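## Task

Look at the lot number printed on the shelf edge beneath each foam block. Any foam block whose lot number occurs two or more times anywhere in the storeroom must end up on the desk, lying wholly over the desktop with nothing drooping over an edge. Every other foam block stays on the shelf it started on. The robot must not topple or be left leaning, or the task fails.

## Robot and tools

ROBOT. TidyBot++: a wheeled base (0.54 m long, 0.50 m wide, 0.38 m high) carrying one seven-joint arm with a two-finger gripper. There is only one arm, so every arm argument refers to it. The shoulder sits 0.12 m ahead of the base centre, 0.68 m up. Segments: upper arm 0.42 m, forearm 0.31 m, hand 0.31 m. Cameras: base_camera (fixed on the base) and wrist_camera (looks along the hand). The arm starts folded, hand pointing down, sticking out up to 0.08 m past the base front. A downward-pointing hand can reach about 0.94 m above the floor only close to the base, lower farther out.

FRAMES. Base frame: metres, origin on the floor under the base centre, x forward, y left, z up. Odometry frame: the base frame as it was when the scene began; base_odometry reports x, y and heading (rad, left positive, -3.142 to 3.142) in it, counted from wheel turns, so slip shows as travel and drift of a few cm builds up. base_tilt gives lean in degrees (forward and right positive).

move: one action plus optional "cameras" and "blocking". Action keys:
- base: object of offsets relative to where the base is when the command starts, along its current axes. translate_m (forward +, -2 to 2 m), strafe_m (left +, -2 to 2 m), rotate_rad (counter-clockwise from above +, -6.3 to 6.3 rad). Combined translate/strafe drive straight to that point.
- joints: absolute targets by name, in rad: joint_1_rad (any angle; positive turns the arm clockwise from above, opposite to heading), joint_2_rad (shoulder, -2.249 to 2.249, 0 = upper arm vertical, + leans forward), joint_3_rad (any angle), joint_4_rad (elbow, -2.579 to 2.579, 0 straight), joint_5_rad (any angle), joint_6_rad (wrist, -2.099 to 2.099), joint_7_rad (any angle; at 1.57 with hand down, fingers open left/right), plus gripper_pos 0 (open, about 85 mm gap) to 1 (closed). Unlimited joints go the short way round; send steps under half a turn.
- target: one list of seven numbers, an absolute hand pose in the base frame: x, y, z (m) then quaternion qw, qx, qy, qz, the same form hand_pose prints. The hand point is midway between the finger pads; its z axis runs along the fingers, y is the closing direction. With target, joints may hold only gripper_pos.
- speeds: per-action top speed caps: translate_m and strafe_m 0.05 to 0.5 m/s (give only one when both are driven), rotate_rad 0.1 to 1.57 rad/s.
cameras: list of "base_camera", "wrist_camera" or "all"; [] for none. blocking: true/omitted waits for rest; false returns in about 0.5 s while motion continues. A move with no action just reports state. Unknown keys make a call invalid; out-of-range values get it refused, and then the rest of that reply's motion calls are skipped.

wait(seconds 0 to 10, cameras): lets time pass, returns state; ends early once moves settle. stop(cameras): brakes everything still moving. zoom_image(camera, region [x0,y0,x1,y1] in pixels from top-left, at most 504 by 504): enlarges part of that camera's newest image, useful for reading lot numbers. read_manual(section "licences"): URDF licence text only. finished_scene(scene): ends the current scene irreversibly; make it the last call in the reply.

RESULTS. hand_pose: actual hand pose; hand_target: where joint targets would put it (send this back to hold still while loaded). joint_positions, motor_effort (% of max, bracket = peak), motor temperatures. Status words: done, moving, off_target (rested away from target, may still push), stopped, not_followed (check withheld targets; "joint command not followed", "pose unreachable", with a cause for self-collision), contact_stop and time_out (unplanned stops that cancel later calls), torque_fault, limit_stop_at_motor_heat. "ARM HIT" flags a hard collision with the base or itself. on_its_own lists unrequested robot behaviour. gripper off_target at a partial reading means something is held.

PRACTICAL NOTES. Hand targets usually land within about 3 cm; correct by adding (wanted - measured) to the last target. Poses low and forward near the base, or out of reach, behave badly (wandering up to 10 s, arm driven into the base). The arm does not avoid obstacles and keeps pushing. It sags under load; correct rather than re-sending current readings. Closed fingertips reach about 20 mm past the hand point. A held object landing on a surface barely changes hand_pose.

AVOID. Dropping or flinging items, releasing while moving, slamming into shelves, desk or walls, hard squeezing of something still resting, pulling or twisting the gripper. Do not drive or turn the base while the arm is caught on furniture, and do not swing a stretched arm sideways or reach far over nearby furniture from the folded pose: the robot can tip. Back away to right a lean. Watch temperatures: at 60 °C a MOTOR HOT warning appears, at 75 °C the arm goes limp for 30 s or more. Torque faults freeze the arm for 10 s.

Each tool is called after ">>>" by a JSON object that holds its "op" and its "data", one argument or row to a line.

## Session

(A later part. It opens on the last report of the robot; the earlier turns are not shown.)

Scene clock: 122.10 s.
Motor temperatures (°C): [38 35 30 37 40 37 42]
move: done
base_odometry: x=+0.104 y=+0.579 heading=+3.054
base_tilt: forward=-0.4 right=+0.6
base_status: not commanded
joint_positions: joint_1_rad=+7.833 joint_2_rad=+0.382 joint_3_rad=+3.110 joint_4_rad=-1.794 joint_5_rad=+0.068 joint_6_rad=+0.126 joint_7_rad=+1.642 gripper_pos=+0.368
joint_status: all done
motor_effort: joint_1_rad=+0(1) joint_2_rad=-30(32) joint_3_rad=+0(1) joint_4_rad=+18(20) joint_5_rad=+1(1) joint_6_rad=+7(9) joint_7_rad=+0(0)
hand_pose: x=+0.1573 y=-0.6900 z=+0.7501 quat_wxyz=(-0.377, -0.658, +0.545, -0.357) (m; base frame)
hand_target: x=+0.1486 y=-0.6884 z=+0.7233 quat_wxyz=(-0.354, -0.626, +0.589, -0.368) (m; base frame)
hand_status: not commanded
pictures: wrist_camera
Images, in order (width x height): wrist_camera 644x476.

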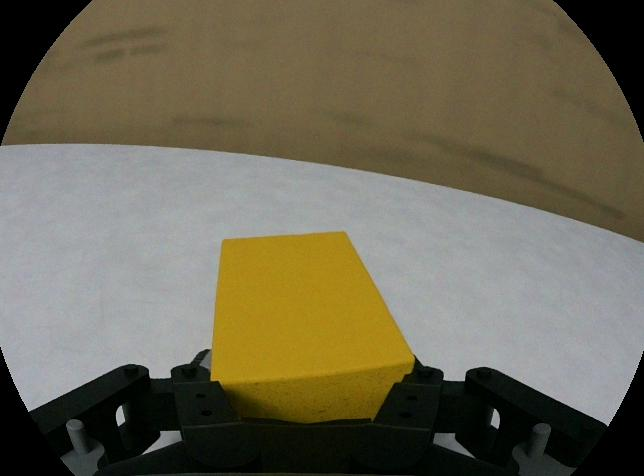

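>>> {"op": "move", "data": {
  "joints": {"joint_2_rad": 0.425, "joint_4_rad": -1.85, "joint_6_rad": 0.19},
  "cameras": []
}}

>>> {"op": "move", "data": {
  "joints": {"gripper_pos": 0.0},
  "cameras": ["wrist_camera"]
}}

>>> {"op": "move", "data": {
  "joints": {"joint_2_rad": 0.2, "joint_4_rad": -1.5, "joint_6_rad": -0.05},
  "cameras": ["wrist_camera"]
}}

Scene clock: 123.60 s.
Motor temperatures (°C): [38 35 30 37 40 37 42]
move: off_target
base_odometry: x=+0.104 y=+0.579 heading=+3.054
base_tilt: forward=-0.3 right=+0.6
base_status: not commanded
joint_positions: joint_1_rad=+7.833 joint_2_rad=+0.384 joint_3_rad=+3.110 joint_4_rad=-1.809 joint_5_rad=+0.067 joint_6_rad=+0.156 joint_7_rad=+1.641 gripper_pos=+0.368
joint_status: joint_2_rad off_target (ended at +0.384, target +0.425); joint_4_rad off_target (ended at -1.809, target -1.850); the others done
motor_effort: joint_1_rad=-1(1) joint_2_rad=-29(30) joint_3_rad=-1(1) joint_4_rad=+17(18) joint_5_rad=+1(1) joint_6_rad=+6(8) joint_7_rad=+0(0)
hand_pose: x=+0.1574 y=-0.6896 z=+0.7488 quat_wxyz=(-0.380, -0.655, +0.544, -0.361) (m; base frame)
hand_target: x=+0.1485 y=-0.6830 z=+0.7090 quat_wxyz=(-0.349, -0.629, +0.592, -0.364) (m; base frame)
hand_status: not commanded
pictures: none
No camera images: "cameras" was empty.

Scene clock: 124.43 s.
Motor temperatures (°C): [38 35 30 37 40 37 42]
move: done
base_odometry: x=+0.104 y=+0.579 heading=+3.054
base_tilt: forward=-0.3 right=+0.6
base_status: not commanded
joint_positions: joint_1_rad=+7.833 joint_2_rad=+0.388 joint_3_rad=+3.110 joint_4_rad=-1.814 joint_5_rad=+0.067 joint_6_rad=+0.156 joint_7_rad=+1.640 gripper_pos=+0.000
joint_status: all done
motor_effort: joint_1_rad=-1(2) joint_2_rad=-29(32) joint_3_rad=-1(1) joint_4_rad=+17(18) joint_5_rad=+1(1) joint_6_rad=+6(8) joint_7_rad=+0(0)
hand_pose: x=+0.1573 y=-0.6884 z=+0.7438 quat_wxyz=(-0.377, -0.657, +0.545, -0.359) (m; base frame)
hand_target: x=+0.1485 y=-0.6830 z=+0.7090 quat_wxyz=(-0.349, -0.629, +0.592, -0.364) (m; base frame)
hand_status: not commanded
pictures: wrist_camera
Images, in order (width x height): wrist_camera 644x476.

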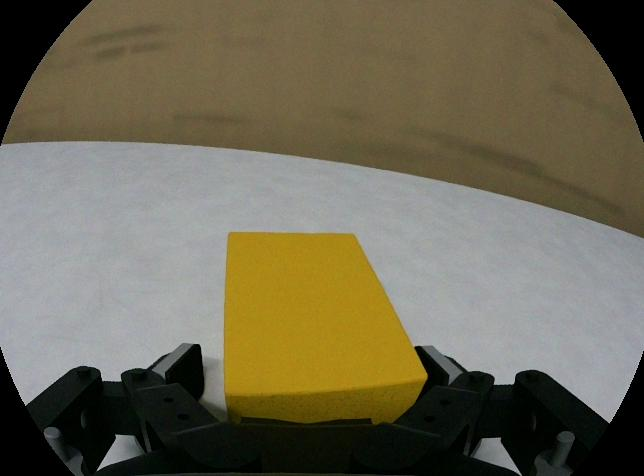

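Scene clock: 126.20 s.
Motor temperatures (°C): [38 35 30 37 40 37 42]
move: done
base_odometry: x=+0.104 y=+0.579 heading=+3.054
base_tilt: forward=-0.3 right=+0.6
base_status: not commanded
joint_positions: joint_1_rad=+7.833 joint_2_rad=+0.185 joint_3_rad=+3.110 joint_4_rad=-1.504 joint_5_rad=+0.067 joint_6_rad=-0.002 joint_7_rad=+1.640 gripper_pos=+0.000
joint_status: all done
motor_effort: joint_1_rad=+0(1) joint_2_rad=-28(36) joint_3_rad=+0(1) joint_4_rad=+22(23) joint_5_rad=+0(1) joint_6_rad=+9(10) joint_7_rad=+0(1)
hand_pose: x=+0.1545 y=-0.6973 z=+1.0212 quat_wxyz=(-0.487, -0.575, +0.479, -0.450) (m; base frame)
hand_target: x=+0.1491 y=-0.7005 z=+0.9984 quat_wxyz=(-0.448, -0.561, +0.524, -0.459) (m; base frame)
hand_status: not commanded
pictures: wrist_camera
Images, in order (width x height): wrist_camera 644x476.

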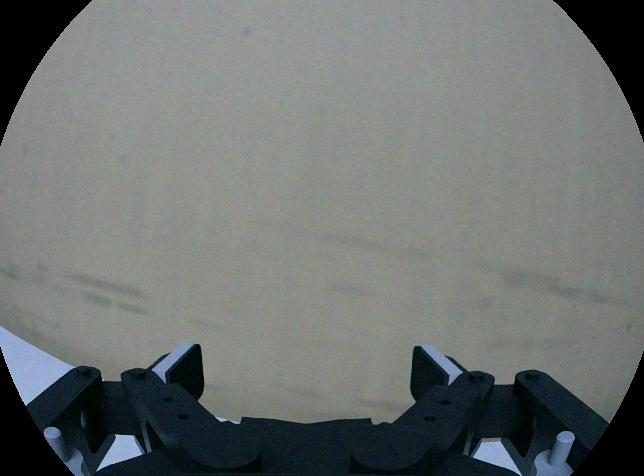

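>>> {"op": "move", "data": {
  "base": {"translate_m": 1.45, "strafe_m": 0.72},
  "joints": {"joint_1_rad": 6.3, "joint_2_rad": -0.7, "joint_4_rad": -2.5, "joint_5_rad": 0.0, "joint_6_rad": -0.1, "joint_7_rad": 1.6}
}}

Scene clock: 130.90 s.
Motor temperatures (°C): [38 35 30 37 40 37 42]
move: done
base_odometry: x=-1.404 y=-0.012 heading=+3.054
base_tilt: forward=-0.3 right=+0.6
base_status: done
joint_positions: joint_1_rad=+6.319 joint_2_rad=-0.685 joint_3_rad=+3.103 joint_4_rad=-2.469 joint_5_rad=+0.067 joint_6_rad=-0.053 joint_7_rad=+1.640 gripper_pos=+0.000
joint_status: all done
motor_effort: joint_1_rad=-1(5) joint_2_rad=+3(31) joint_3_rad=+1(3) joint_4_rad=+22(24) joint_5_rad=+1(2) joint_6_rad=+8(11) joint_7_rad=+0(1)
hand_pose: x=+0.4601 y=+0.0028 z=+0.8589 quat_wxyz=(-0.054, -0.792, -0.058, -0.605) (m; base frame)
hand_target: x=+0.4482 y=+0.0103 z=+0.8310 quat_wxyz=(-0.015, -0.813, -0.026, -0.581) (m; base frame)
hand_status: not commanded
pictures: base_camera, wrist_camera
Images, in order (width x height): base_camera 644x364, wrist_camera 644x476.

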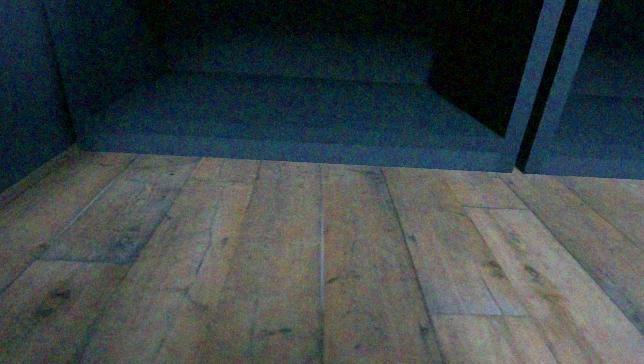

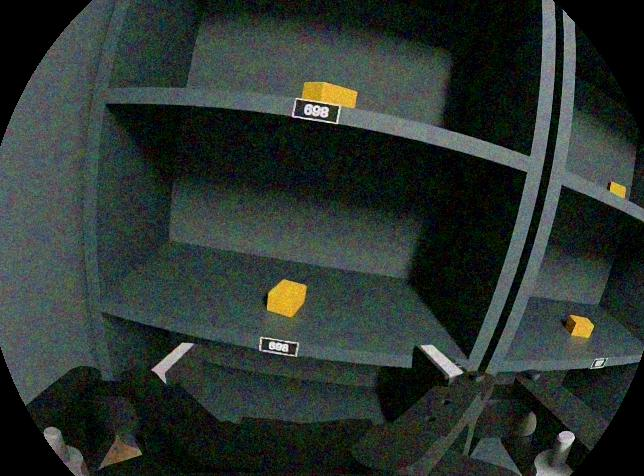

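>>> {"op": "move", "data": {
  "base": {"translate_m": 0.37},
  "joints": {"joint_6_rad": -0.5},
  "cameras": ["base_camera", "wrist_camera"]
}}

>>> {"op": "zoom_image", "data": {
  "camera": "wrist_camera",
  "region": [200, 160, 400, 300]
}}

Scene clock: 133.37 s.
Motor temperatures (°C): [38 35 30 37 40 37 42]
move: done
base_odometry: x=-1.772 y=+0.021 heading=+3.054
base_tilt: forward=-0.3 right=+0.6
base_status: done
joint_positions: joint_1_rad=+6.318 joint_2_rad=-0.692 joint_3_rad=+3.103 joint_4_rad=-2.484 joint_5_rad=+0.067 joint_6_rad=-0.454 joint_7_rad=+1.640 gripper_pos=+0.000
joint_status: all done
motor_effort: joint_1_rad=+0(1) joint_2_rad=+4(5) joint_3_rad=+1(2) joint_4_rad=+21(24) joint_5_rad=+1(1) joint_6_rad=+6(10) joint_7_rad=+0(1)
hand_pose: x=+0.3999 y=-0.0078 z=+0.7423 quat_wxyz=(-0.053, -0.899, -0.055, -0.431) (m; base frame)
hand_target: x=+0.3858 y=+0.0065 z=+0.7243 quat_wxyz=(-0.015, -0.912, -0.026, -0.408) (m; base frame)
hand_status: not commanded
pictures: base_camera, wrist_camera
Images, in order (width x height): base_camera 644x364, wrist_camera 644x476.

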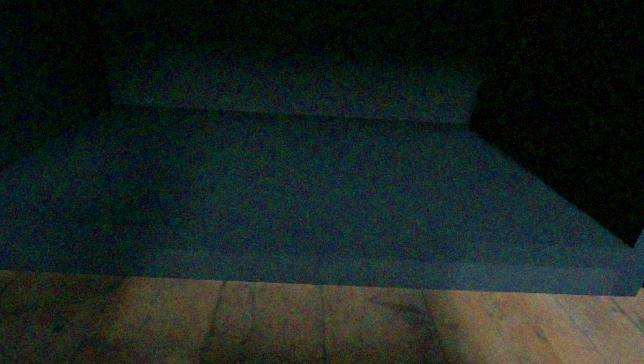

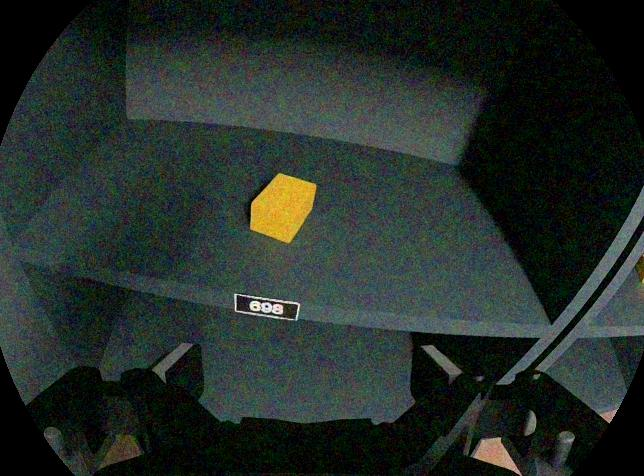

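Scaled by 2.520.

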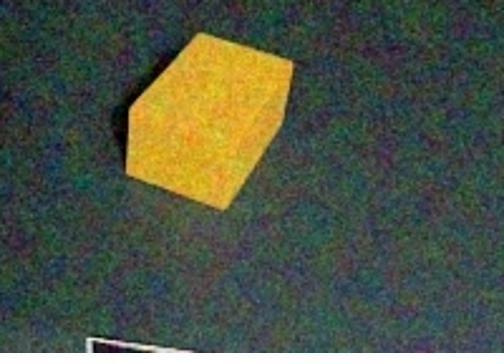

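>>> {"op": "move", "data": {
  "base": {"translate_m": 0.12},
  "cameras": []
}}

>>> {"op": "move", "data": {
  "target": [0.573, 0.09, 0.63, 0.108, 0.8625, -0.207, 0.449],
  "cameras": ["wrist_camera"]
}}

Scene clock: 135.27 s.
Motor temperatures (°C): [38 35 30 37 40 37 42]
move: done
base_odometry: x=-1.892 y=+0.031 heading=+3.055
base_tilt: forward=-0.3 right=+0.6
base_status: done
joint_positions: joint_1_rad=+6.318 joint_2_rad=-0.693 joint_3_rad=+3.103 joint_4_rad=-2.484 joint_5_rad=+0.067 joint_6_rad=-0.455 joint_7_rad=+1.640 gripper_pos=+0.000
joint_status: not commanded
motor_effort: joint_1_rad=+0(1) joint_2_rad=+3(5) joint_3_rad=+1(2) joint_4_rad=+20(22) joint_5_rad=+1(1) joint_6_rad=+6(8) joint_7_rad=+0(0)
hand_pose: x=+0.3996 y=-0.0078 z=+0.7423 quat_wxyz=(-0.053, -0.899, -0.055, -0.430) (m; base frame)
hand_target: x=+0.3858 y=+0.0065 z=+0.7243 quat_wxyz=(-0.015, -0.912, -0.026, -0.408) (m; base frame)
hand_status: not commanded
pictures: none
No camera images: "cameras" was empty.

Scene clock: 138.10 s.
Motor temperatures (°C): [38 35 30 37 40 37 42]
move: done
base_odometry: x=-1.892 y=+0.031 heading=+3.055
base_tilt: forward=-0.3 right=+0.6
base_status: not commanded
joint_positions: joint_1_rad=+7.792 joint_2_rad=-0.806 joint_3_rad=+1.489 joint_4_rad=-2.243 joint_5_rad=-0.567 joint_6_rad=-0.186 joint_7_rad=+1.245 gripper_pos=+0.000
joint_status: not commanded
motor_effort: joint_1_rad=-1(1) joint_2_rad=+18(18) joint_3_rad=+12(12) joint_4_rad=+11(22) joint_5_rad=+1(2) joint_6_rad=+6(8) joint_7_rad=+0(1)
hand_pose: x=+0.5532 y=+0.0806 z=+0.6211 quat_wxyz=(-0.134, -0.883, +0.175, -0.415) (m; base frame)
hand_target: x=+0.5730 y=+0.0900 z=+0.6300 quat_wxyz=(-0.108, -0.862, +0.207, -0.449) (m; base frame)
hand_status: done (0.024 m and 6.5 deg from the pose sent, 0.229 m and 31.1 deg at the start)
pictures: wrist_camera
Images, in order (width x height): wrist_camera 644x476.

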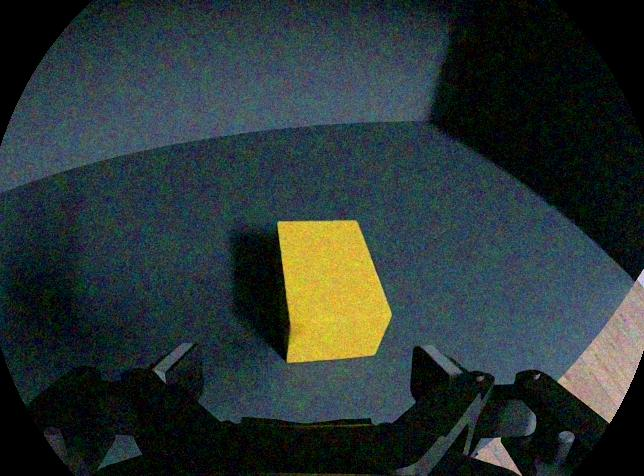

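>>> {"op": "move", "data": {
  "target": [0.606, 0.062, 0.59, 0.108, 0.8625, -0.207, 0.449],
  "cameras": ["wrist_camera"]
}}

>>> {"op": "move", "data": {
  "target": [0.645, 0.04, 0.575, 0.108, 0.8625, -0.207, 0.449],
  "cameras": ["wrist_camera"]
}}

Scene clock: 140.07 s.
Motor temperatures (°C): [38 35 30 37 40 37 42]
move: done
base_odometry: x=-1.892 y=+0.031 heading=+3.055
base_tilt: forward=-0.3 right=+0.6
base_status: not commanded
joint_positions: joint_1_rad=+8.062 joint_2_rad=-0.803 joint_3_rad=+1.226 joint_4_rad=-2.243 joint_5_rad=-0.421 joint_6_rad=+0.043 joint_7_rad=+0.975 gripper_pos=+0.000
joint_status: not commanded
motor_effort: joint_1_rad=+0(1) joint_2_rad=+21(21) joint_3_rad=+12(12) joint_4_rad=+9(11) joint_5_rad=+1(1) joint_6_rad=+6(7) joint_7_rad=+0(1)
hand_pose: x=+0.5940 y=+0.0546 z=+0.5843 quat_wxyz=(-0.118, -0.864, +0.225, -0.434) (m; base frame)
hand_target: x=+0.6060 y=+0.0620 z=+0.5900 quat_wxyz=(-0.108, -0.862, +0.207, -0.449) (m; base frame)
hand_status: done (0.015 m and 2.9 deg from the pose sent, 0.064 m and 6.5 deg at the start)
pictures: wrist_camera
Images, in order (width x height): wrist_camera 644x476.

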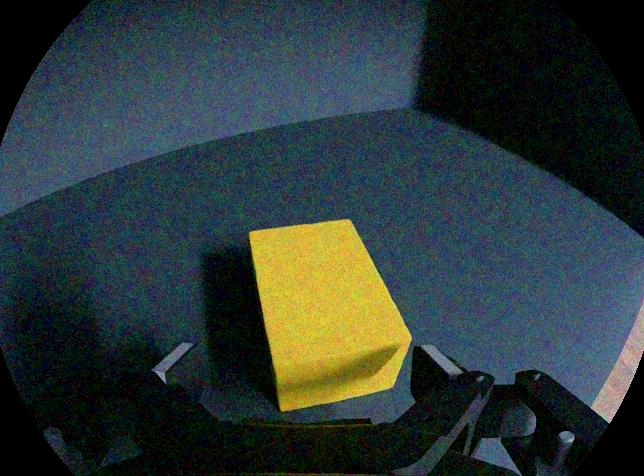

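Scene clock: 141.23 s.
Motor temperatures (°C): [38 35 30 37 40 37 42]
move: done
base_odometry: x=-1.892 y=+0.031 heading=+3.055
base_tilt: forward=-0.3 right=+0.6
base_status: not commanded
joint_positions: joint_1_rad=+8.254 joint_2_rad=-0.803 joint_3_rad=+1.116 joint_4_rad=-2.204 joint_5_rad=-0.275 joint_6_rad=+0.117 joint_7_rad=+0.872 gripper_pos=+0.000
joint_status: not commanded
motor_effort: joint_1_rad=-1(2) joint_2_rad=+23(23) joint_3_rad=+12(12) joint_4_rad=+8(9) joint_5_rad=+0(1) joint_6_rad=+6(6) joint_7_rad=+0(1)
hand_pose: x=+0.6256 y=+0.0241 z=+0.5703 quat_wxyz=(-0.121, -0.862, +0.235, -0.431) (m; base frame)
hand_target: x=+0.6450 y=+0.0400 z=+0.5750 quat_wxyz=(-0.108, -0.862, +0.207, -0.449) (m; base frame)
hand_status: done (0.026 m and 4.1 deg from the pose sent, 0.054 m and 2.9 deg at the start)
pictures: wrist_camera
Images, in order (width x height): wrist_camera 644x476.

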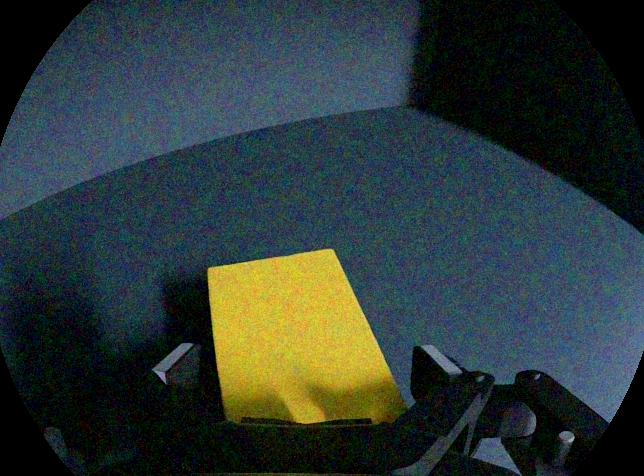

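>>> {"op": "move", "data": {
  "target": [0.664, 0.032, 0.575, 0.108, 0.8625, -0.207, 0.449],
  "cameras": []
}}

>>> {"op": "move", "data": {
  "joints": {"gripper_pos": 0.5},
  "cameras": ["wrist_camera"]
}}

Scene clock: 142.27 s.
Motor temperatures (°C): [38 35 30 37 40 37 42]
move: done
base_odometry: x=-1.892 y=+0.031 heading=+3.055
base_tilt: forward=-0.3 right=+0.6
base_status: not commanded
joint_positions: joint_1_rad=+8.322 joint_2_rad=-0.803 joint_3_rad=+1.084 joint_4_rad=-2.158 joint_5_rad=-0.238 joint_6_rad=+0.121 joint_7_rad=+0.862 gripper_pos=+0.000
joint_status: not commanded
motor_effort: joint_1_rad=+0(2) joint_2_rad=+24(24) joint_3_rad=+12(12) joint_4_rad=+9(10) joint_5_rad=+0(0) joint_6_rad=+6(6) joint_7_rad=+0(1)
hand_pose: x=+0.6467 y=+0.0182 z=+0.5712 quat_wxyz=(-0.120, -0.862, +0.233, -0.433) (m; base frame)
hand_target: x=+0.6640 y=+0.0320 z=+0.5750 quat_wxyz=(-0.108, -0.862, +0.207, -0.449) (m; base frame)
hand_status: done (0.022 m and 3.8 deg from the pose sent, 0.039 m and 4.1 deg at the start)
pictures: none
No camera images: "cameras" was empty.

Scene clock: 143.10 s.
Motor temperatures (°C): [38 35 30 37 40 37 42]
move: off_target
base_odometry: x=-1.892 y=+0.031 heading=+3.055
base_tilt: forward=-0.3 right=+0.6
base_status: not commanded
joint_positions: joint_1_rad=+8.322 joint_2_rad=-0.800 joint_3_rad=+1.083 joint_4_rad=-2.156 joint_5_rad=-0.237 joint_6_rad=+0.129 joint_7_rad=+0.862 gripper_pos=+0.365
joint_status: gripper_pos off_target (ended at +0.365, target +0.500)
motor_effort: joint_1_rad=-1(1) joint_2_rad=+23(24) joint_3_rad=+10(12) joint_4_rad=+9(10) joint_5_rad=+0(1) joint_6_rad=+5(6) joint_7_rad=-1(1)
hand_pose: x=+0.6496 y=+0.0201 z=+0.5737 quat_wxyz=(-0.116, -0.861, +0.232, -0.437) (m; base frame)
hand_target: x=+0.6640 y=+0.0320 z=+0.5750 quat_wxyz=(-0.108, -0.862, +0.207, -0.449) (m; base frame)
hand_status: not commanded
pictures: wrist_camera
Images, in order (width x height): wrist_camera 644x476.

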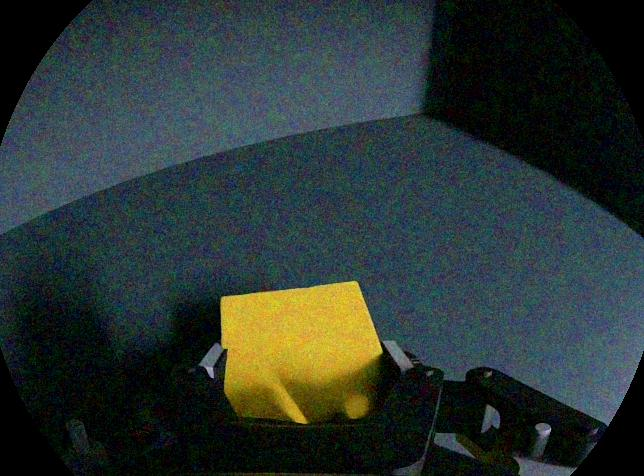

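>>> {"op": "move", "data": {
  "target": [0.65, 0.035, 0.63, 0.108, 0.8625, -0.207, 0.449],
  "cameras": ["wrist_camera"]
}}

>>> {"op": "move", "data": {
  "base": {"translate_m": -0.6},
  "cameras": ["wrist_camera"]
}}

>>> {"op": "move", "data": {
  "base": {"translate_m": -1.06, "strafe_m": -0.6},
  "joints": {"joint_1_rad": 7.85, "joint_2_rad": -0.69, "joint_3_rad": 3.1, "joint_4_rad": -2.5, "joint_5_rad": 0.03, "joint_6_rad": 0.2, "joint_7_rad": 1.6}
}}

Scene clock: 144.73 s.
Motor temperatures (°C): [38 35 30 37 40 37 42]
move: done
base_odometry: x=-1.892 y=+0.031 heading=+3.055
base_tilt: forward=-0.3 right=+0.6
base_status: not commanded
joint_positions: joint_1_rad=+8.219 joint_2_rad=-0.701 joint_3_rad=+1.202 joint_4_rad=-2.142 joint_5_rad=-0.311 joint_6_rad=+0.076 joint_7_rad=+1.058 gripper_pos=+0.365
joint_status: not commanded
motor_effort: joint_1_rad=+0(1) joint_2_rad=+21(25) joint_3_rad=+11(12) joint_4_rad=+12(12) joint_5_rad=+0(1) joint_6_rad=+7(7) joint_7_rad=+0(1)
hand_pose: x=+0.6525 y=+0.0296 z=+0.6312 quat_wxyz=(-0.111, -0.859, +0.199, -0.458) (m; base frame)
hand_target: x=+0.6500 y=+0.0350 z=+0.6300 quat_wxyz=(-0.108, -0.862, +0.207, -0.449) (m; base frame)
hand_status: done (0.006 m and 1.5 deg from the pose sent, 0.058 m and 3.3 deg at the start)
pictures: wrist_camera
Images, in order (width x height): wrist_camera 644x476.

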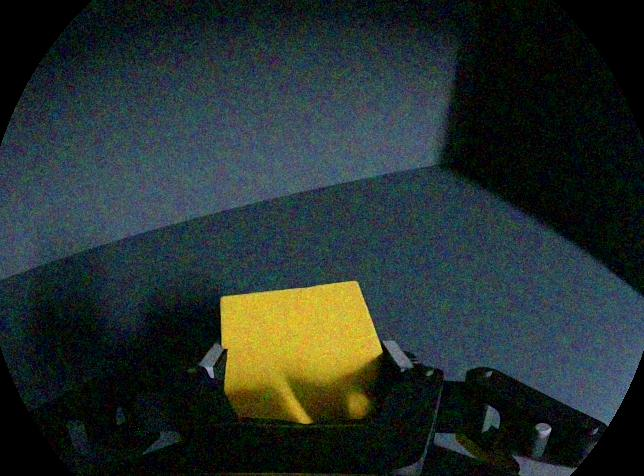

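Scene clock: 147.40 s.
Motor temperatures (°C): [38 35 30 37 40 37 42]
move: done
base_odometry: x=-1.294 y=-0.021 heading=+3.055
base_tilt: forward=-0.3 right=+0.6
base_status: done
joint_positions: joint_1_rad=+8.214 joint_2_rad=-0.699 joint_3_rad=+1.204 joint_4_rad=-2.136 joint_5_rad=-0.311 joint_6_rad=+0.071 joint_7_rad=+1.059 gripper_pos=+0.365
joint_status: not commanded
motor_effort: joint_1_rad=+0(3) joint_2_rad=+22(24) joint_3_rad=+11(12) joint_4_rad=+12(14) joint_5_rad=+1(1) joint_6_rad=+6(8) joint_7_rad=+0(1)
hand_pose: x=+0.6542 y=+0.0333 z=+0.6333 quat_wxyz=(-0.108, -0.859, +0.197, -0.459) (m; base frame)
hand_target: x=+0.6500 y=+0.0350 z=+0.6300 quat_wxyz=(-0.108, -0.862, +0.207, -0.449) (m; base frame)
hand_status: not commanded
pictures: wrist_camera
Images, in order (width x height): wrist_camera 644x476.

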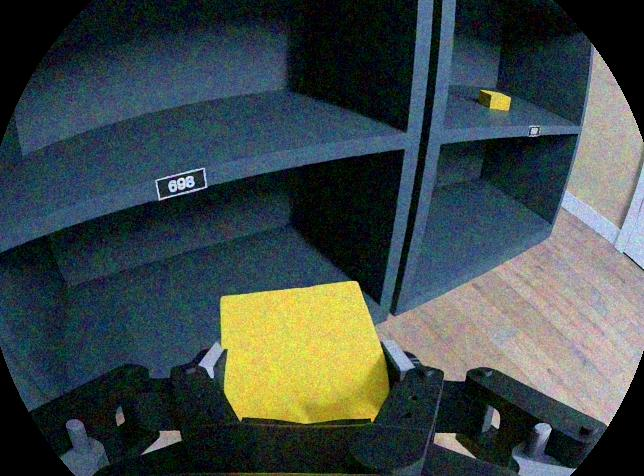

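Scene clock: 151.00 s.
Motor temperatures (°C): [38 35 30 37 40 37 42]
move: done
base_odometry: x=-0.186 y=+0.484 heading=+3.054
base_tilt: forward=-0.4 right=+0.6
base_status: done
joint_positions: joint_1_rad=+7.869 joint_2_rad=-0.698 joint_3_rad=+3.089 joint_4_rad=-2.469 joint_5_rad=-0.040 joint_6_rad=+0.142 joint_7_rad=+1.556 gripper_pos=+0.365
joint_status: all done
motor_effort: joint_1_rad=+0(2) joint_2_rad=+2(24) joint_3_rad=+1(14) joint_4_rad=+22(23) joint_5_rad=+1(2) joint_6_rad=+9(10) joint_7_rad=+0(1)
hand_pose: x=+0.1353 y=-0.3478 z=+0.9232 quat_wxyz=(-0.476, -0.514, +0.515, -0.494) (m; base frame)
hand_target: x=+0.1410 y=-0.3478 z=+0.9190 quat_wxyz=(-0.501, -0.541, +0.477, -0.479) (m; base frame)
hand_status: not commanded
pictures: base_camera, wrist_camera
Images, in order (width x height): base_camera 644x364, wrist_camera 644x476.

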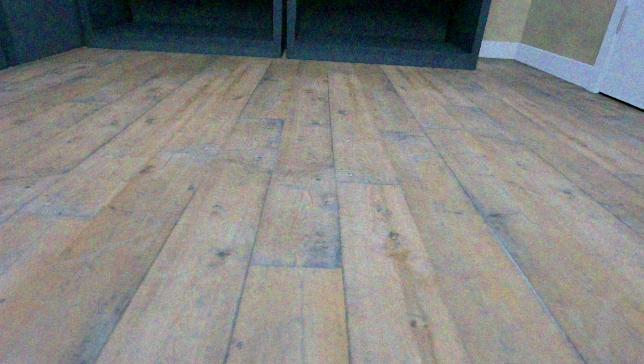

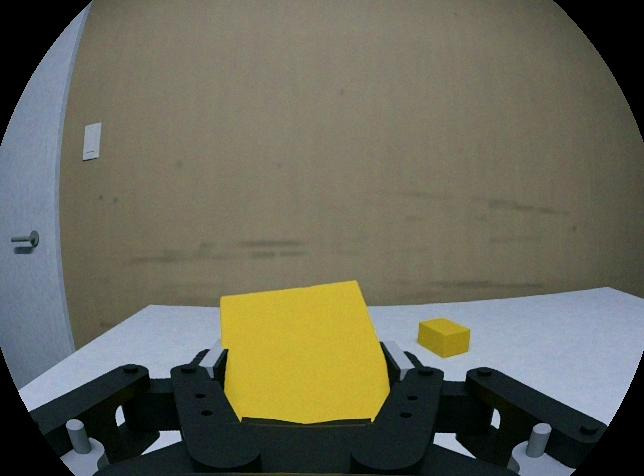

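>>> {"op": "move", "data": {
  "joints": {"joint_2_rad": 0.2, "joint_4_rad": -1.5, "joint_6_rad": -0.2},
  "cameras": []
}}

>>> {"op": "move", "data": {
  "joints": {"joint_2_rad": 0.31, "joint_4_rad": -1.68, "joint_6_rad": -0.22},
  "cameras": []
}}

>>> {"op": "move", "data": {
  "joints": {"joint_2_rad": 0.34, "joint_4_rad": -1.74, "joint_6_rad": -0.17},
  "cameras": ["wrist_camera"]
}}

Scene clock: 153.70 s.
Motor temperatures (°C): [38 35 30 37 40 37 42]
move: done
base_odometry: x=-0.186 y=+0.484 heading=+3.054
base_tilt: forward=-0.4 right=+0.6
base_status: not commanded
joint_positions: joint_1_rad=+7.869 joint_2_rad=+0.180 joint_3_rad=+3.089 joint_4_rad=-1.517 joint_5_rad=-0.039 joint_6_rad=-0.151 joint_7_rad=+1.557 gripper_pos=+0.365
joint_status: all done
motor_effort: joint_1_rad=+0(1) joint_2_rad=-28(29) joint_3_rad=+0(1) joint_4_rad=+23(24) joint_5_rad=+1(1) joint_6_rad=+8(11) joint_7_rad=+0(1)
hand_pose: x=+0.1442 y=-0.6854 z=+0.9719 quat_wxyz=(-0.403, -0.559, +0.569, -0.449) (m; base frame)
hand_target: x=+0.1471 y=-0.6888 z=+0.9533 quat_wxyz=(-0.414, -0.601, +0.548, -0.409) (m; base frame)
hand_status: not commanded
pictures: none
No camera images: "cameras" was empty.

Scene clock: 155.07 s.
Motor temperatures (°C): [38 35 30 37 40 37 42]
move: done
base_odometry: x=-0.186 y=+0.484 heading=+3.054
base_tilt: forward=-0.3 right=+0.6
base_status: not commanded
joint_positions: joint_1_rad=+7.869 joint_2_rad=+0.301 joint_3_rad=+3.089 joint_4_rad=-1.664 joint_5_rad=-0.039 joint_6_rad=-0.180 joint_7_rad=+1.557 gripper_pos=+0.365
joint_status: all done
motor_effort: joint_1_rad=-1(1) joint_2_rad=-31(35) joint_3_rad=+0(1) joint_4_rad=+21(24) joint_5_rad=+0(1) joint_6_rad=+8(9) joint_7_rad=+0(1)
hand_pose: x=+0.1441 y=-0.6752 z=+0.7940 quat_wxyz=(-0.316, -0.614, +0.628, -0.359) (m; base frame)
hand_target: x=+0.1462 y=-0.6643 z=+0.7692 quat_wxyz=(-0.318, -0.660, +0.602, -0.317) (m; base frame)
hand_status: not commanded
pictures: none
No camera images: "cameras" was empty.

Scene clock: 155.87 s.
Motor temperatures (°C): [38 35 30 37 40 37 42]
move: done
base_odometry: x=-0.186 y=+0.484 heading=+3.055
base_tilt: forward=-0.4 right=+0.6
base_status: not commanded
joint_positions: joint_1_rad=+7.868 joint_2_rad=+0.309 joint_3_rad=+3.089 joint_4_rad=-1.710 joint_5_rad=-0.037 joint_6_rad=-0.174 joint_7_rad=+1.560 gripper_pos=+0.365
joint_status: all done
motor_effort: joint_1_rad=+0(1) joint_2_rad=-26(31) joint_3_rad=-1(1) joint_4_rad=+16(21) joint_5_rad=+0(1) joint_6_rad=+5(8) joint_7_rad=-1(1)
hand_pose: x=+0.1444 y=-0.6631 z=+0.7655 quat_wxyz=(-0.302, -0.623, +0.634, -0.343) (m; base frame)
hand_target: x=+0.1465 y=-0.6560 z=+0.7300 quat_wxyz=(-0.305, -0.667, +0.608, -0.305) (m; base frame)
hand_status: not commanded
pictures: wrist_camera
Images, in order (width x height): wrist_camera 644x476.

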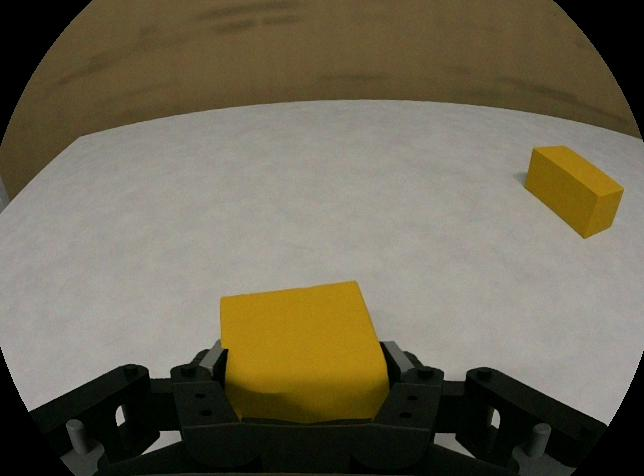

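>>> {"op": "move", "data": {
  "joints": {"joint_2_rad": 0.35, "joint_4_rad": -1.76, "joint_6_rad": -0.15},
  "cameras": ["wrist_camera"]
}}

Scene clock: 156.57 s.
Motor temperatures (°C): [38 35 30 37 40 37 42]
move: off_target
base_odometry: x=-0.186 y=+0.484 heading=+3.055
base_tilt: forward=-0.4 right=+0.6
base_status: not commanded
joint_positions: joint_1_rad=+7.868 joint_2_rad=+0.309 joint_3_rad=+3.089 joint_4_rad=-1.715 joint_5_rad=-0.037 joint_6_rad=-0.166 joint_7_rad=+1.560 gripper_pos=+0.365
joint_status: joint_2_rad off_target (ended at +0.309, target +0.350); joint_4_rad off_target (ended at -1.715, target -1.760); the others done
motor_effort: joint_1_rad=+0(0) joint_2_rad=-24(26) joint_3_rad=+0(0) joint_4_rad=+15(17) joint_5_rad=+0(1) joint_6_rad=+5(6) joint_7_rad=-1(1)
hand_pose: x=+0.1444 y=-0.6631 z=+0.7650 quat_wxyz=(-0.303, -0.623, +0.634, -0.344) (m; base frame)
hand_target: x=+0.1466 y=-0.6532 z=+0.7181 quat_wxyz=(-0.301, -0.669, +0.609, -0.303) (m; base frame)
hand_status: not commanded
pictures: wrist_camera
Images, in order (width x height): wrist_camera 644x476.

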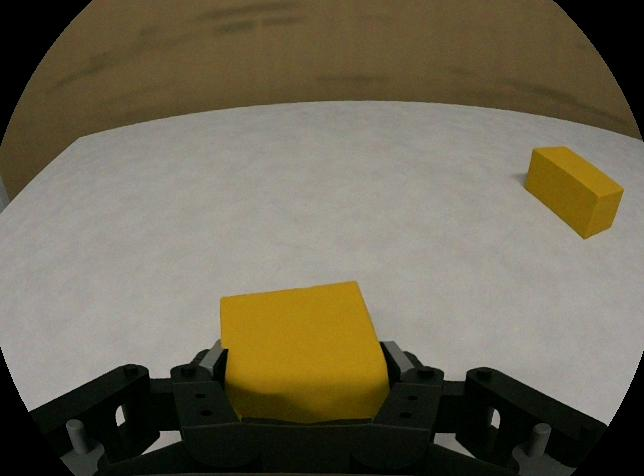

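>>> {"op": "move", "data": {
  "joints": {"gripper_pos": 0.0},
  "cameras": []
}}

>>> {"op": "move", "data": {
  "joints": {"joint_2_rad": 0.13, "joint_4_rad": -1.45, "joint_6_rad": -0.25},
  "cameras": ["wrist_camera"]
}}

>>> {"op": "move", "data": {
  "base": {"translate_m": 1.2, "strafe_m": 0.58},
  "joints": {"joint_1_rad": 6.3, "joint_2_rad": 0.0, "joint_3_rad": 3.12, "joint_4_rad": -1.57, "joint_5_rad": 0.02, "joint_6_rad": -0.4, "joint_7_rad": 1.6}
}}

>>> {"op": "zoom_image", "data": {
  "camera": "wrist_camera",
  "region": [240, 80, 440, 220]
}}

Scene clock: 159.90 s.
Motor temperatures (°C): [38 36 30 37 40 37 42]
move: done
base_odometry: x=-0.186 y=+0.484 heading=+3.055
base_tilt: forward=-0.4 right=+0.6
base_status: not commanded
joint_positions: joint_1_rad=+7.865 joint_2_rad=+0.317 joint_3_rad=+3.091 joint_4_rad=-1.725 joint_5_rad=-0.035 joint_6_rad=-0.165 joint_7_rad=+1.561 gripper_pos=+0.000
joint_status: all done
motor_effort: joint_1_rad=-1(2) joint_2_rad=-25(29) joint_3_rad=-1(2) joint_4_rad=+16(19) joint_5_rad=+0(1) joint_6_rad=+5(7) joint_7_rad=+0(1)
hand_pose: x=+0.1451 y=-0.6604 z=+0.7542 quat_wxyz=(-0.298, -0.628, +0.635, -0.337) (m; base frame)
hand_target: x=+0.1466 y=-0.6532 z=+0.7181 quat_wxyz=(-0.301, -0.669, +0.609, -0.303) (m; base frame)
hand_status: not commanded
pictures: none
No camera images: "cameras" was empty.

Scene clock: 161.60 s.
Motor temperatures (°C): [38 36 30 37 40 37 42]
move: done
base_odometry: x=-0.186 y=+0.484 heading=+3.055
base_tilt: forward=-0.4 right=+0.6
base_status: not commanded
joint_positions: joint_1_rad=+7.865 joint_2_rad=+0.115 joint_3_rad=+3.091 joint_4_rad=-1.451 joint_5_rad=-0.035 joint_6_rad=-0.204 joint_7_rad=+1.561 gripper_pos=+0.000
joint_status: all done
motor_effort: joint_1_rad=-1(1) joint_2_rad=-26(36) joint_3_rad=+0(1) joint_4_rad=+23(24) joint_5_rad=+1(1) joint_6_rad=+8(9) joint_7_rad=+0(1)
hand_pose: x=+0.1463 y=-0.6666 z=+1.0398 quat_wxyz=(-0.425, -0.546, +0.548, -0.469) (m; base frame)
hand_target: x=+0.1465 y=-0.6687 z=+1.0165 quat_wxyz=(-0.435, -0.586, +0.534, -0.428) (m; base frame)
hand_status: not commanded
pictures: wrist_camera
Images, in order (width x height): wrist_camera 644x476.

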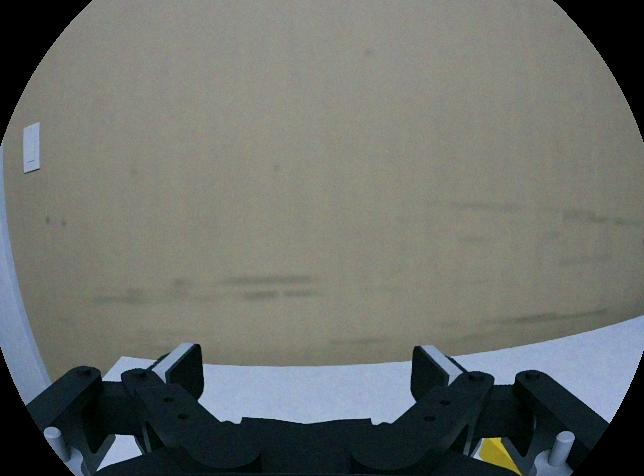

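Scene clock: 165.67 s.
Motor temperatures (°C): [37 36 30 37 40 37 42]
move: done
base_odometry: x=-1.432 y=+0.011 heading=+3.054
base_tilt: forward=-0.3 right=+0.6
base_status: done
joint_positions: joint_1_rad=+6.315 joint_2_rad=+0.004 joint_3_rad=+3.105 joint_4_rad=-1.538 joint_5_rad=-0.035 joint_6_rad=-0.352 joint_7_rad=+1.561 gripper_pos=+0.000
joint_status: all done
motor_effort: joint_1_rad=-1(5) joint_2_rad=-22(28) joint_3_rad=+0(3) joint_4_rad=+22(23) joint_5_rad=+1(2) joint_6_rad=+8(10) joint_7_rad=+0(1)
hand_pose: x=+0.7297 y=+0.0080 z=+1.0123 quat_wxyz=(+0.019, -0.812, +0.012, -0.583) (m; base frame)
hand_target: x=+0.7199 y=+0.0018 z=+0.9819 quat_wxyz=(-0.015, -0.833, -0.020, -0.553) (m; base frame)
hand_status: not commanded
pictures: base_camera, wrist_camera
Images, in order (width x height): base_camera 644x364, wrist_camera 644x476.

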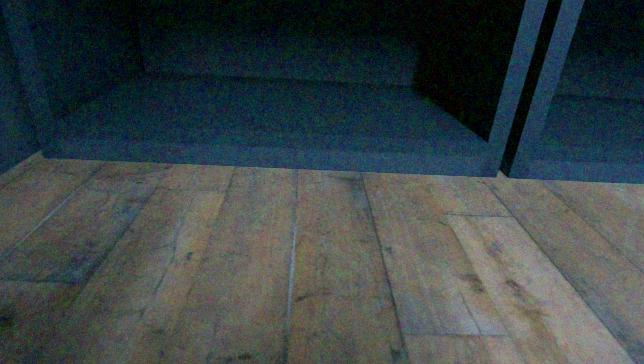

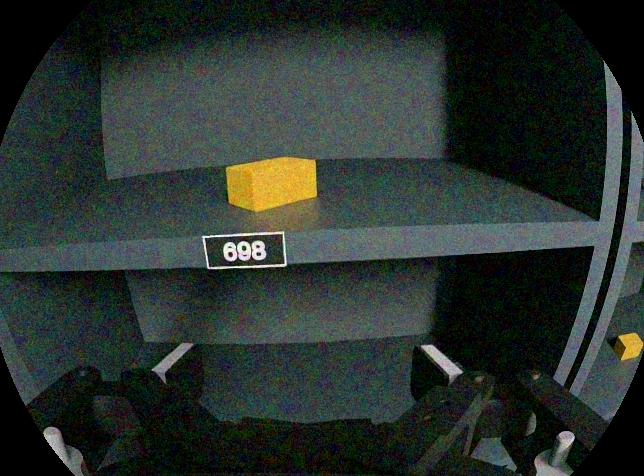

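Scaled by 2.520.

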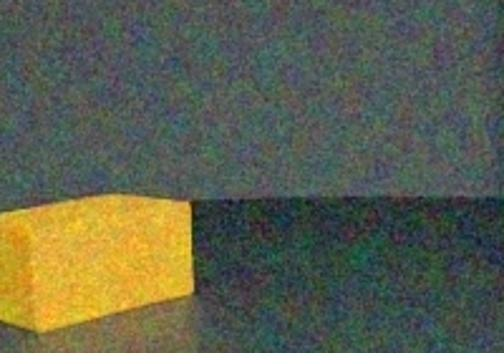

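>>> {"op": "move", "data": {
  "target": [0.51, 0.15, 1.09, 0.155, 0.817, -0.258, 0.491],
  "cameras": ["wrist_camera"]
}}

>>> {"op": "move", "data": {
  "base": {"translate_m": 0.38},
  "cameras": ["base_camera", "wrist_camera"]
}}

Scene clock: 169.03 s.
Motor temperatures (°C): [37 36 30 37 40 37 42]
move: done
base_odometry: x=-1.432 y=+0.011 heading=+3.054
base_tilt: forward=-0.3 right=+0.6
base_status: not commanded
joint_positions: joint_1_rad=+5.313 joint_2_rad=+0.139 joint_3_rad=+3.040 joint_4_rad=-0.963 joint_5_rad=+1.128 joint_6_rad=-1.838 joint_7_rad=+0.405 gripper_pos=+0.000
joint_status: not commanded
motor_effort: joint_1_rad=+0(2) joint_2_rad=-20(24) joint_3_rad=+1(1) joint_4_rad=+15(23) joint_5_rad=+8(8) joint_6_rad=+3(9) joint_7_rad=+0(1)
hand_pose: x=+0.5157 y=+0.1507 z=+1.0848 quat_wxyz=(-0.140, -0.834, +0.233, -0.480) (m; base frame)
hand_target: x=+0.5100 y=+0.1500 z=+1.0900 quat_wxyz=(-0.155, -0.817, +0.258, -0.491) (m; base frame)
hand_status: done (0.008 m and 4.1 deg from the pose sent, 0.273 m and 36.3 deg at the start)
pictures: wrist_camera
Images, in order (width x height): wrist_camera 644x476.

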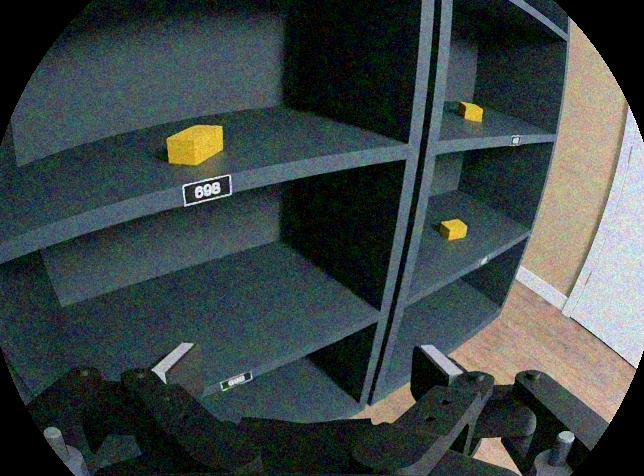

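Scene clock: 171.17 s.
Motor temperatures (°C): [37 36 30 37 40 37 42]
move: done
base_odometry: x=-1.811 y=+0.044 heading=+3.055
base_tilt: forward=-0.3 right=+0.6
base_status: done
joint_positions: joint_1_rad=+5.309 joint_2_rad=+0.151 joint_3_rad=+3.037 joint_4_rad=-0.963 joint_5_rad=+1.132 joint_6_rad=-1.842 joint_7_rad=+0.404 gripper_pos=+0.000
joint_status: not commanded
motor_effort: joint_1_rad=+0(2) joint_2_rad=-21(23) joint_3_rad=+1(2) joint_4_rad=+15(16) joint_5_rad=+8(8) joint_6_rad=+3(4) joint_7_rad=+0(1)
hand_pose: x=+0.5166 y=+0.1556 z=+1.0812 quat_wxyz=(-0.145, -0.835, +0.229, -0.479) (m; base frame)
hand_target: x=+0.5100 y=+0.1500 z=+1.0900 quat_wxyz=(-0.155, -0.817, +0.258, -0.491) (m; base frame)
hand_status: not commanded
pictures: base_camera, wrist_camera
Images, in order (width x height): base_camera 644x364, wrist_camera 644x476.

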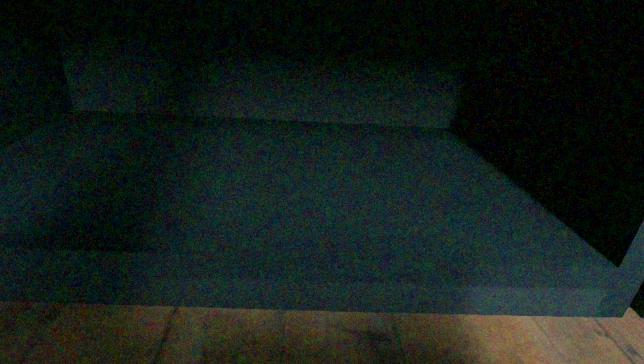

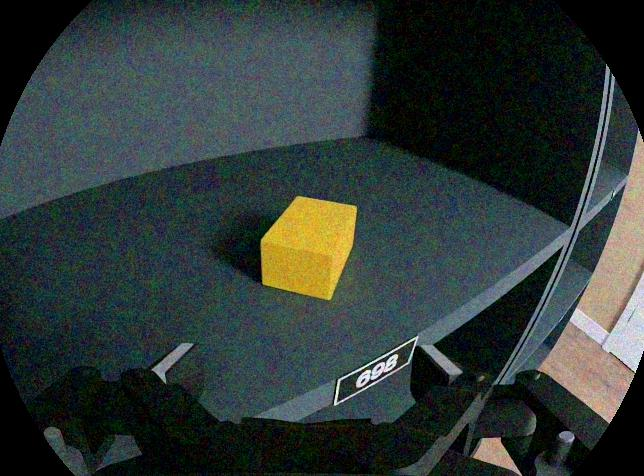

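>>> {"op": "move", "data": {
  "base": {"translate_m": 0.12, "strafe_m": 0.08},
  "cameras": []
}}

>>> {"op": "move", "data": {
  "target": [0.505, 0.08, 1.06, 0.234, 0.764, -0.389, 0.459],
  "cameras": ["wrist_camera"]
}}

Scene clock: 173.23 s.
Motor temperatures (°C): [37 36 30 37 40 37 42]
move: done
base_odometry: x=-1.937 y=-0.025 heading=+3.055
base_tilt: forward=-0.3 right=+0.6
base_status: done
joint_positions: joint_1_rad=+5.308 joint_2_rad=+0.163 joint_3_rad=+3.037 joint_4_rad=-0.962 joint_5_rad=+1.133 joint_6_rad=-1.845 joint_7_rad=+0.404 gripper_pos=+0.000
joint_status: not commanded
motor_effort: joint_1_rad=+0(1) joint_2_rad=-21(25) joint_3_rad=+1(2) joint_4_rad=+14(16) joint_5_rad=+8(8) joint_6_rad=+3(4) joint_7_rad=+0(1)
hand_pose: x=+0.5186 y=+0.1592 z=+1.0771 quat_wxyz=(-0.150, -0.836, +0.227, -0.477) (m; base frame)
hand_target: x=+0.5100 y=+0.1500 z=+1.0900 quat_wxyz=(-0.155, -0.817, +0.258, -0.491) (m; base frame)
hand_status: not commanded
pictures: none
No camera images: "cameras" was empty.

Scene clock: 174.50 s.
Motor temperatures (°C): [37 36 30 37 40 37 42]
move: done
base_odometry: x=-1.937 y=-0.025 heading=+3.055
base_tilt: forward=-0.4 right=+0.6
base_status: not commanded
joint_positions: joint_1_rad=+5.347 joint_2_rad=+0.173 joint_3_rad=+3.129 joint_4_rad=-0.984 joint_5_rad=+1.133 joint_6_rad=-1.944 joint_7_rad=+0.249 gripper_pos=+0.000
joint_status: not commanded
motor_effort: joint_1_rad=-1(2) joint_2_rad=-20(22) joint_3_rad=+1(2) joint_4_rad=+15(16) joint_5_rad=+8(8) joint_6_rad=+2(3) joint_7_rad=+0(1)
hand_pose: x=+0.5102 y=+0.0958 z=+1.0636 quat_wxyz=(-0.193, -0.791, +0.359, -0.456) (m; base frame)
hand_target: x=+0.5050 y=+0.0800 z=+1.0600 quat_wxyz=(-0.234, -0.764, +0.389, -0.459) (m; base frame)
hand_status: done (0.017 m and 6.6 deg from the pose sent, 0.082 m and 22.5 deg at the start)
pictures: wrist_camera
Images, in order (width x height): wrist_camera 644x476.

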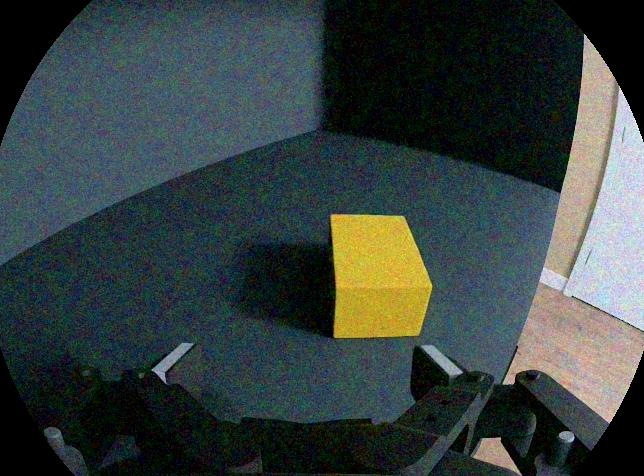

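>>> {"op": "move", "data": {
  "target": [0.477, 0.048, 1.025, 0.234, 0.764, -0.389, 0.459],
  "cameras": ["wrist_camera"]
}}

Scene clock: 176.17 s.
Motor temperatures (°C): [37 36 30 37 40 37 42]
move: done
base_odometry: x=-1.937 y=-0.025 heading=+3.055
base_tilt: forward=-0.3 right=+0.6
base_status: not commanded
joint_positions: joint_1_rad=+5.579 joint_2_rad=+0.082 joint_3_rad=+2.873 joint_4_rad=-1.244 joint_5_rad=+1.133 joint_6_rad=-1.944 joint_7_rad=+0.095 gripper_pos=+0.000
joint_status: not commanded
motor_effort: joint_1_rad=-1(1) joint_2_rad=-18(22) joint_3_rad=+0(1) joint_4_rad=+14(16) joint_5_rad=+8(8) joint_6_rad=+0(3) joint_7_rad=+0(1)
hand_pose: x=+0.4843 y=+0.0592 z=+1.0255 quat_wxyz=(-0.222, -0.780, +0.370, -0.453) (m; base frame)
hand_target: x=+0.4770 y=+0.0480 z=+1.0250 quat_wxyz=(-0.234, -0.764, +0.389, -0.459) (m; base frame)
hand_status: done (0.013 m and 3.3 deg from the pose sent, 0.070 m and 6.6 deg at the start)
pictures: wrist_camera
Images, in order (width x height): wrist_camera 644x476.

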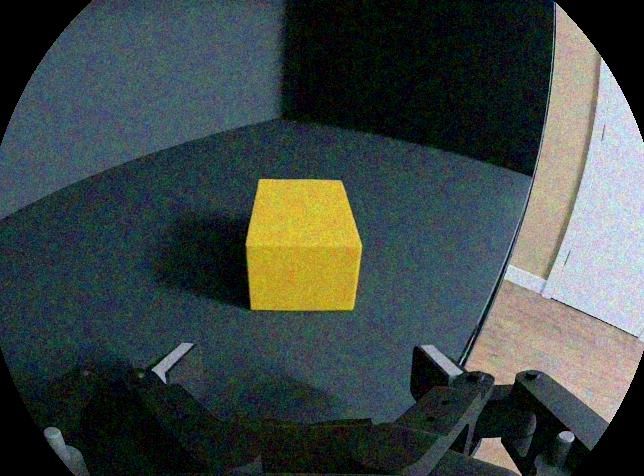

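>>> {"op": "move", "data": {
  "target": [0.508, 0.009, 1.005, 0.234, 0.764, -0.389, 0.459],
  "cameras": ["wrist_camera"]
}}

>>> {"op": "move", "data": {
  "target": [0.535, -0.025, 0.985, 0.234, 0.764, -0.389, 0.459],
  "cameras": ["wrist_camera"]
}}

Scene clock: 177.43 s.
Motor temperatures (°C): [37 36 30 37 40 37 42]
move: done
base_odometry: x=-1.937 y=-0.025 heading=+3.055
base_tilt: forward=-0.3 right=+0.6
base_status: not commanded
joint_positions: joint_1_rad=+5.746 joint_2_rad=+0.054 joint_3_rad=+2.870 joint_4_rad=-1.344 joint_5_rad=+1.133 joint_6_rad=-1.850 joint_7_rad=+0.094 gripper_pos=+0.000
joint_status: not commanded
motor_effort: joint_1_rad=+0(1) joint_2_rad=-17(18) joint_3_rad=+0(1) joint_4_rad=+15(17) joint_5_rad=+8(9) joint_6_rad=+1(1) joint_7_rad=+0(1)
hand_pose: x=+0.5008 y=+0.0032 z=+1.0128 quat_wxyz=(-0.255, -0.760, +0.391, -0.451) (m; base frame)
hand_target: x=+0.5080 y=+0.0090 z=+1.0050 quat_wxyz=(-0.234, -0.764, +0.389, -0.459) (m; base frame)
hand_status: done (0.012 m and 2.6 deg from the pose sent, 0.059 m and 3.3 deg at the start)
pictures: wrist_camera
Images, in order (width x height): wrist_camera 644x476.

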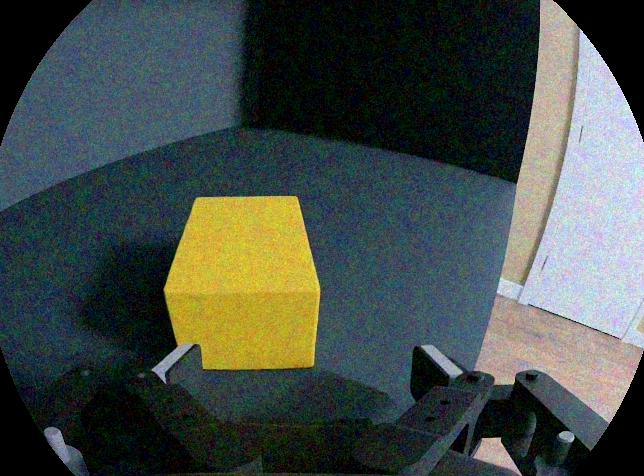

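Scene clock: 178.37 s.
Motor temperatures (°C): [37 36 30 37 40 37 42]
move: off_target
base_odometry: x=-1.937 y=-0.025 heading=+3.055
base_tilt: forward=-0.3 right=+0.6
base_status: not commanded
joint_positions: joint_1_rad=+5.849 joint_2_rad=+0.025 joint_3_rad=+2.877 joint_4_rad=-1.409 joint_5_rad=+1.133 joint_6_rad=-1.699 joint_7_rad=+0.094 gripper_pos=+0.000
joint_status: not commanded
motor_effort: joint_1_rad=+0(1) joint_2_rad=-14(18) joint_3_rad=+1(2) joint_4_rad=+15(16) joint_5_rad=+7(9) joint_6_rad=+1(2) joint_7_rad=+0(0)
hand_pose: x=+0.5267 y=-0.0233 z=+1.0080 quat_wxyz=(-0.243, -0.756, +0.386, -0.470) (m; base frame)
hand_target: x=+0.5350 y=-0.0250 z=+0.9850 quat_wxyz=(-0.234, -0.764, +0.389, -0.459) (m; base frame)
hand_status: off_target (0.025 m and 1.9 deg from the pose sent, 0.052 m and 2.6 deg at the start)
pictures: wrist_camera
Images, in order (width x height): wrist_camera 644x476.

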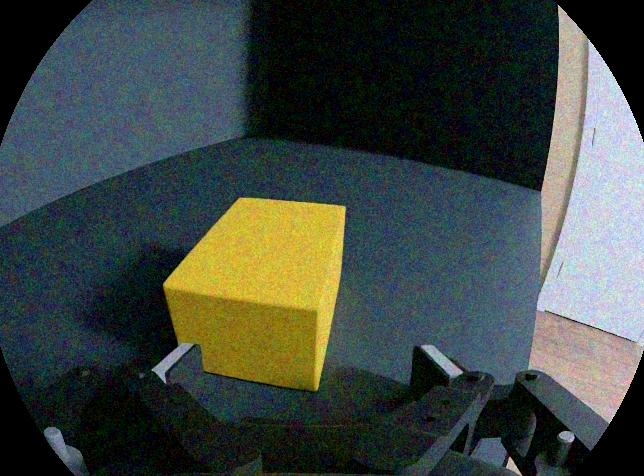

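>>> {"op": "move", "data": {
  "target": [0.518, 0.032, 1.005, 0.25, 0.7495, -0.4156, 0.4506],
  "cameras": ["wrist_camera"]
}}

Scene clock: 180.20 s.
Motor temperatures (°C): [37 36 30 37 40 37 42]
move: done
base_odometry: x=-1.937 y=-0.025 heading=+3.055
base_tilt: forward=-0.3 right=+0.6
base_status: not commanded
joint_positions: joint_1_rad=+5.584 joint_2_rad=+0.117 joint_3_rad=+3.016 joint_4_rad=-1.282 joint_5_rad=+1.133 joint_6_rad=-1.828 joint_7_rad=+0.073 gripper_pos=+0.000
joint_status: not commanded
motor_effort: joint_1_rad=-1(2) joint_2_rad=-20(21) joint_3_rad=+0(1) joint_4_rad=+15(16) joint_5_rad=+9(9) joint_6_rad=+1(2) joint_7_rad=+0(1)
hand_pose: x=+0.5261 y=+0.0334 z=+1.0103 quat_wxyz=(-0.239, -0.762, +0.388, -0.461) (m; base frame)
hand_target: x=+0.5180 y=+0.0320 z=+1.0050 quat_wxyz=(-0.250, -0.749, +0.416, -0.451) (m; base frame)
hand_status: done (0.010 m and 3.9 deg from the pose sent, 0.056 m and 4.2 deg at the start)
pictures: wrist_camera
Images, in order (width x height): wrist_camera 644x476.

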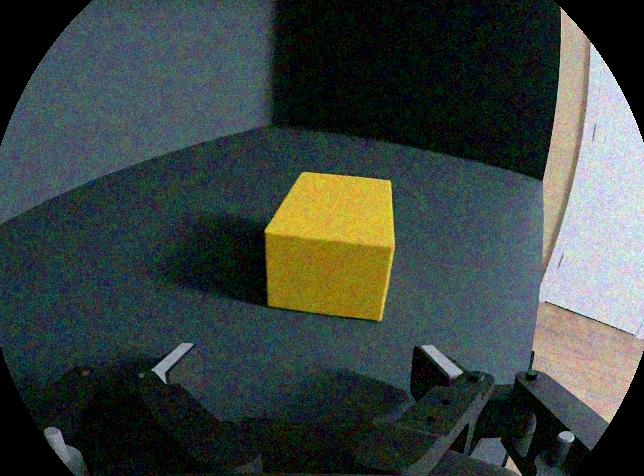

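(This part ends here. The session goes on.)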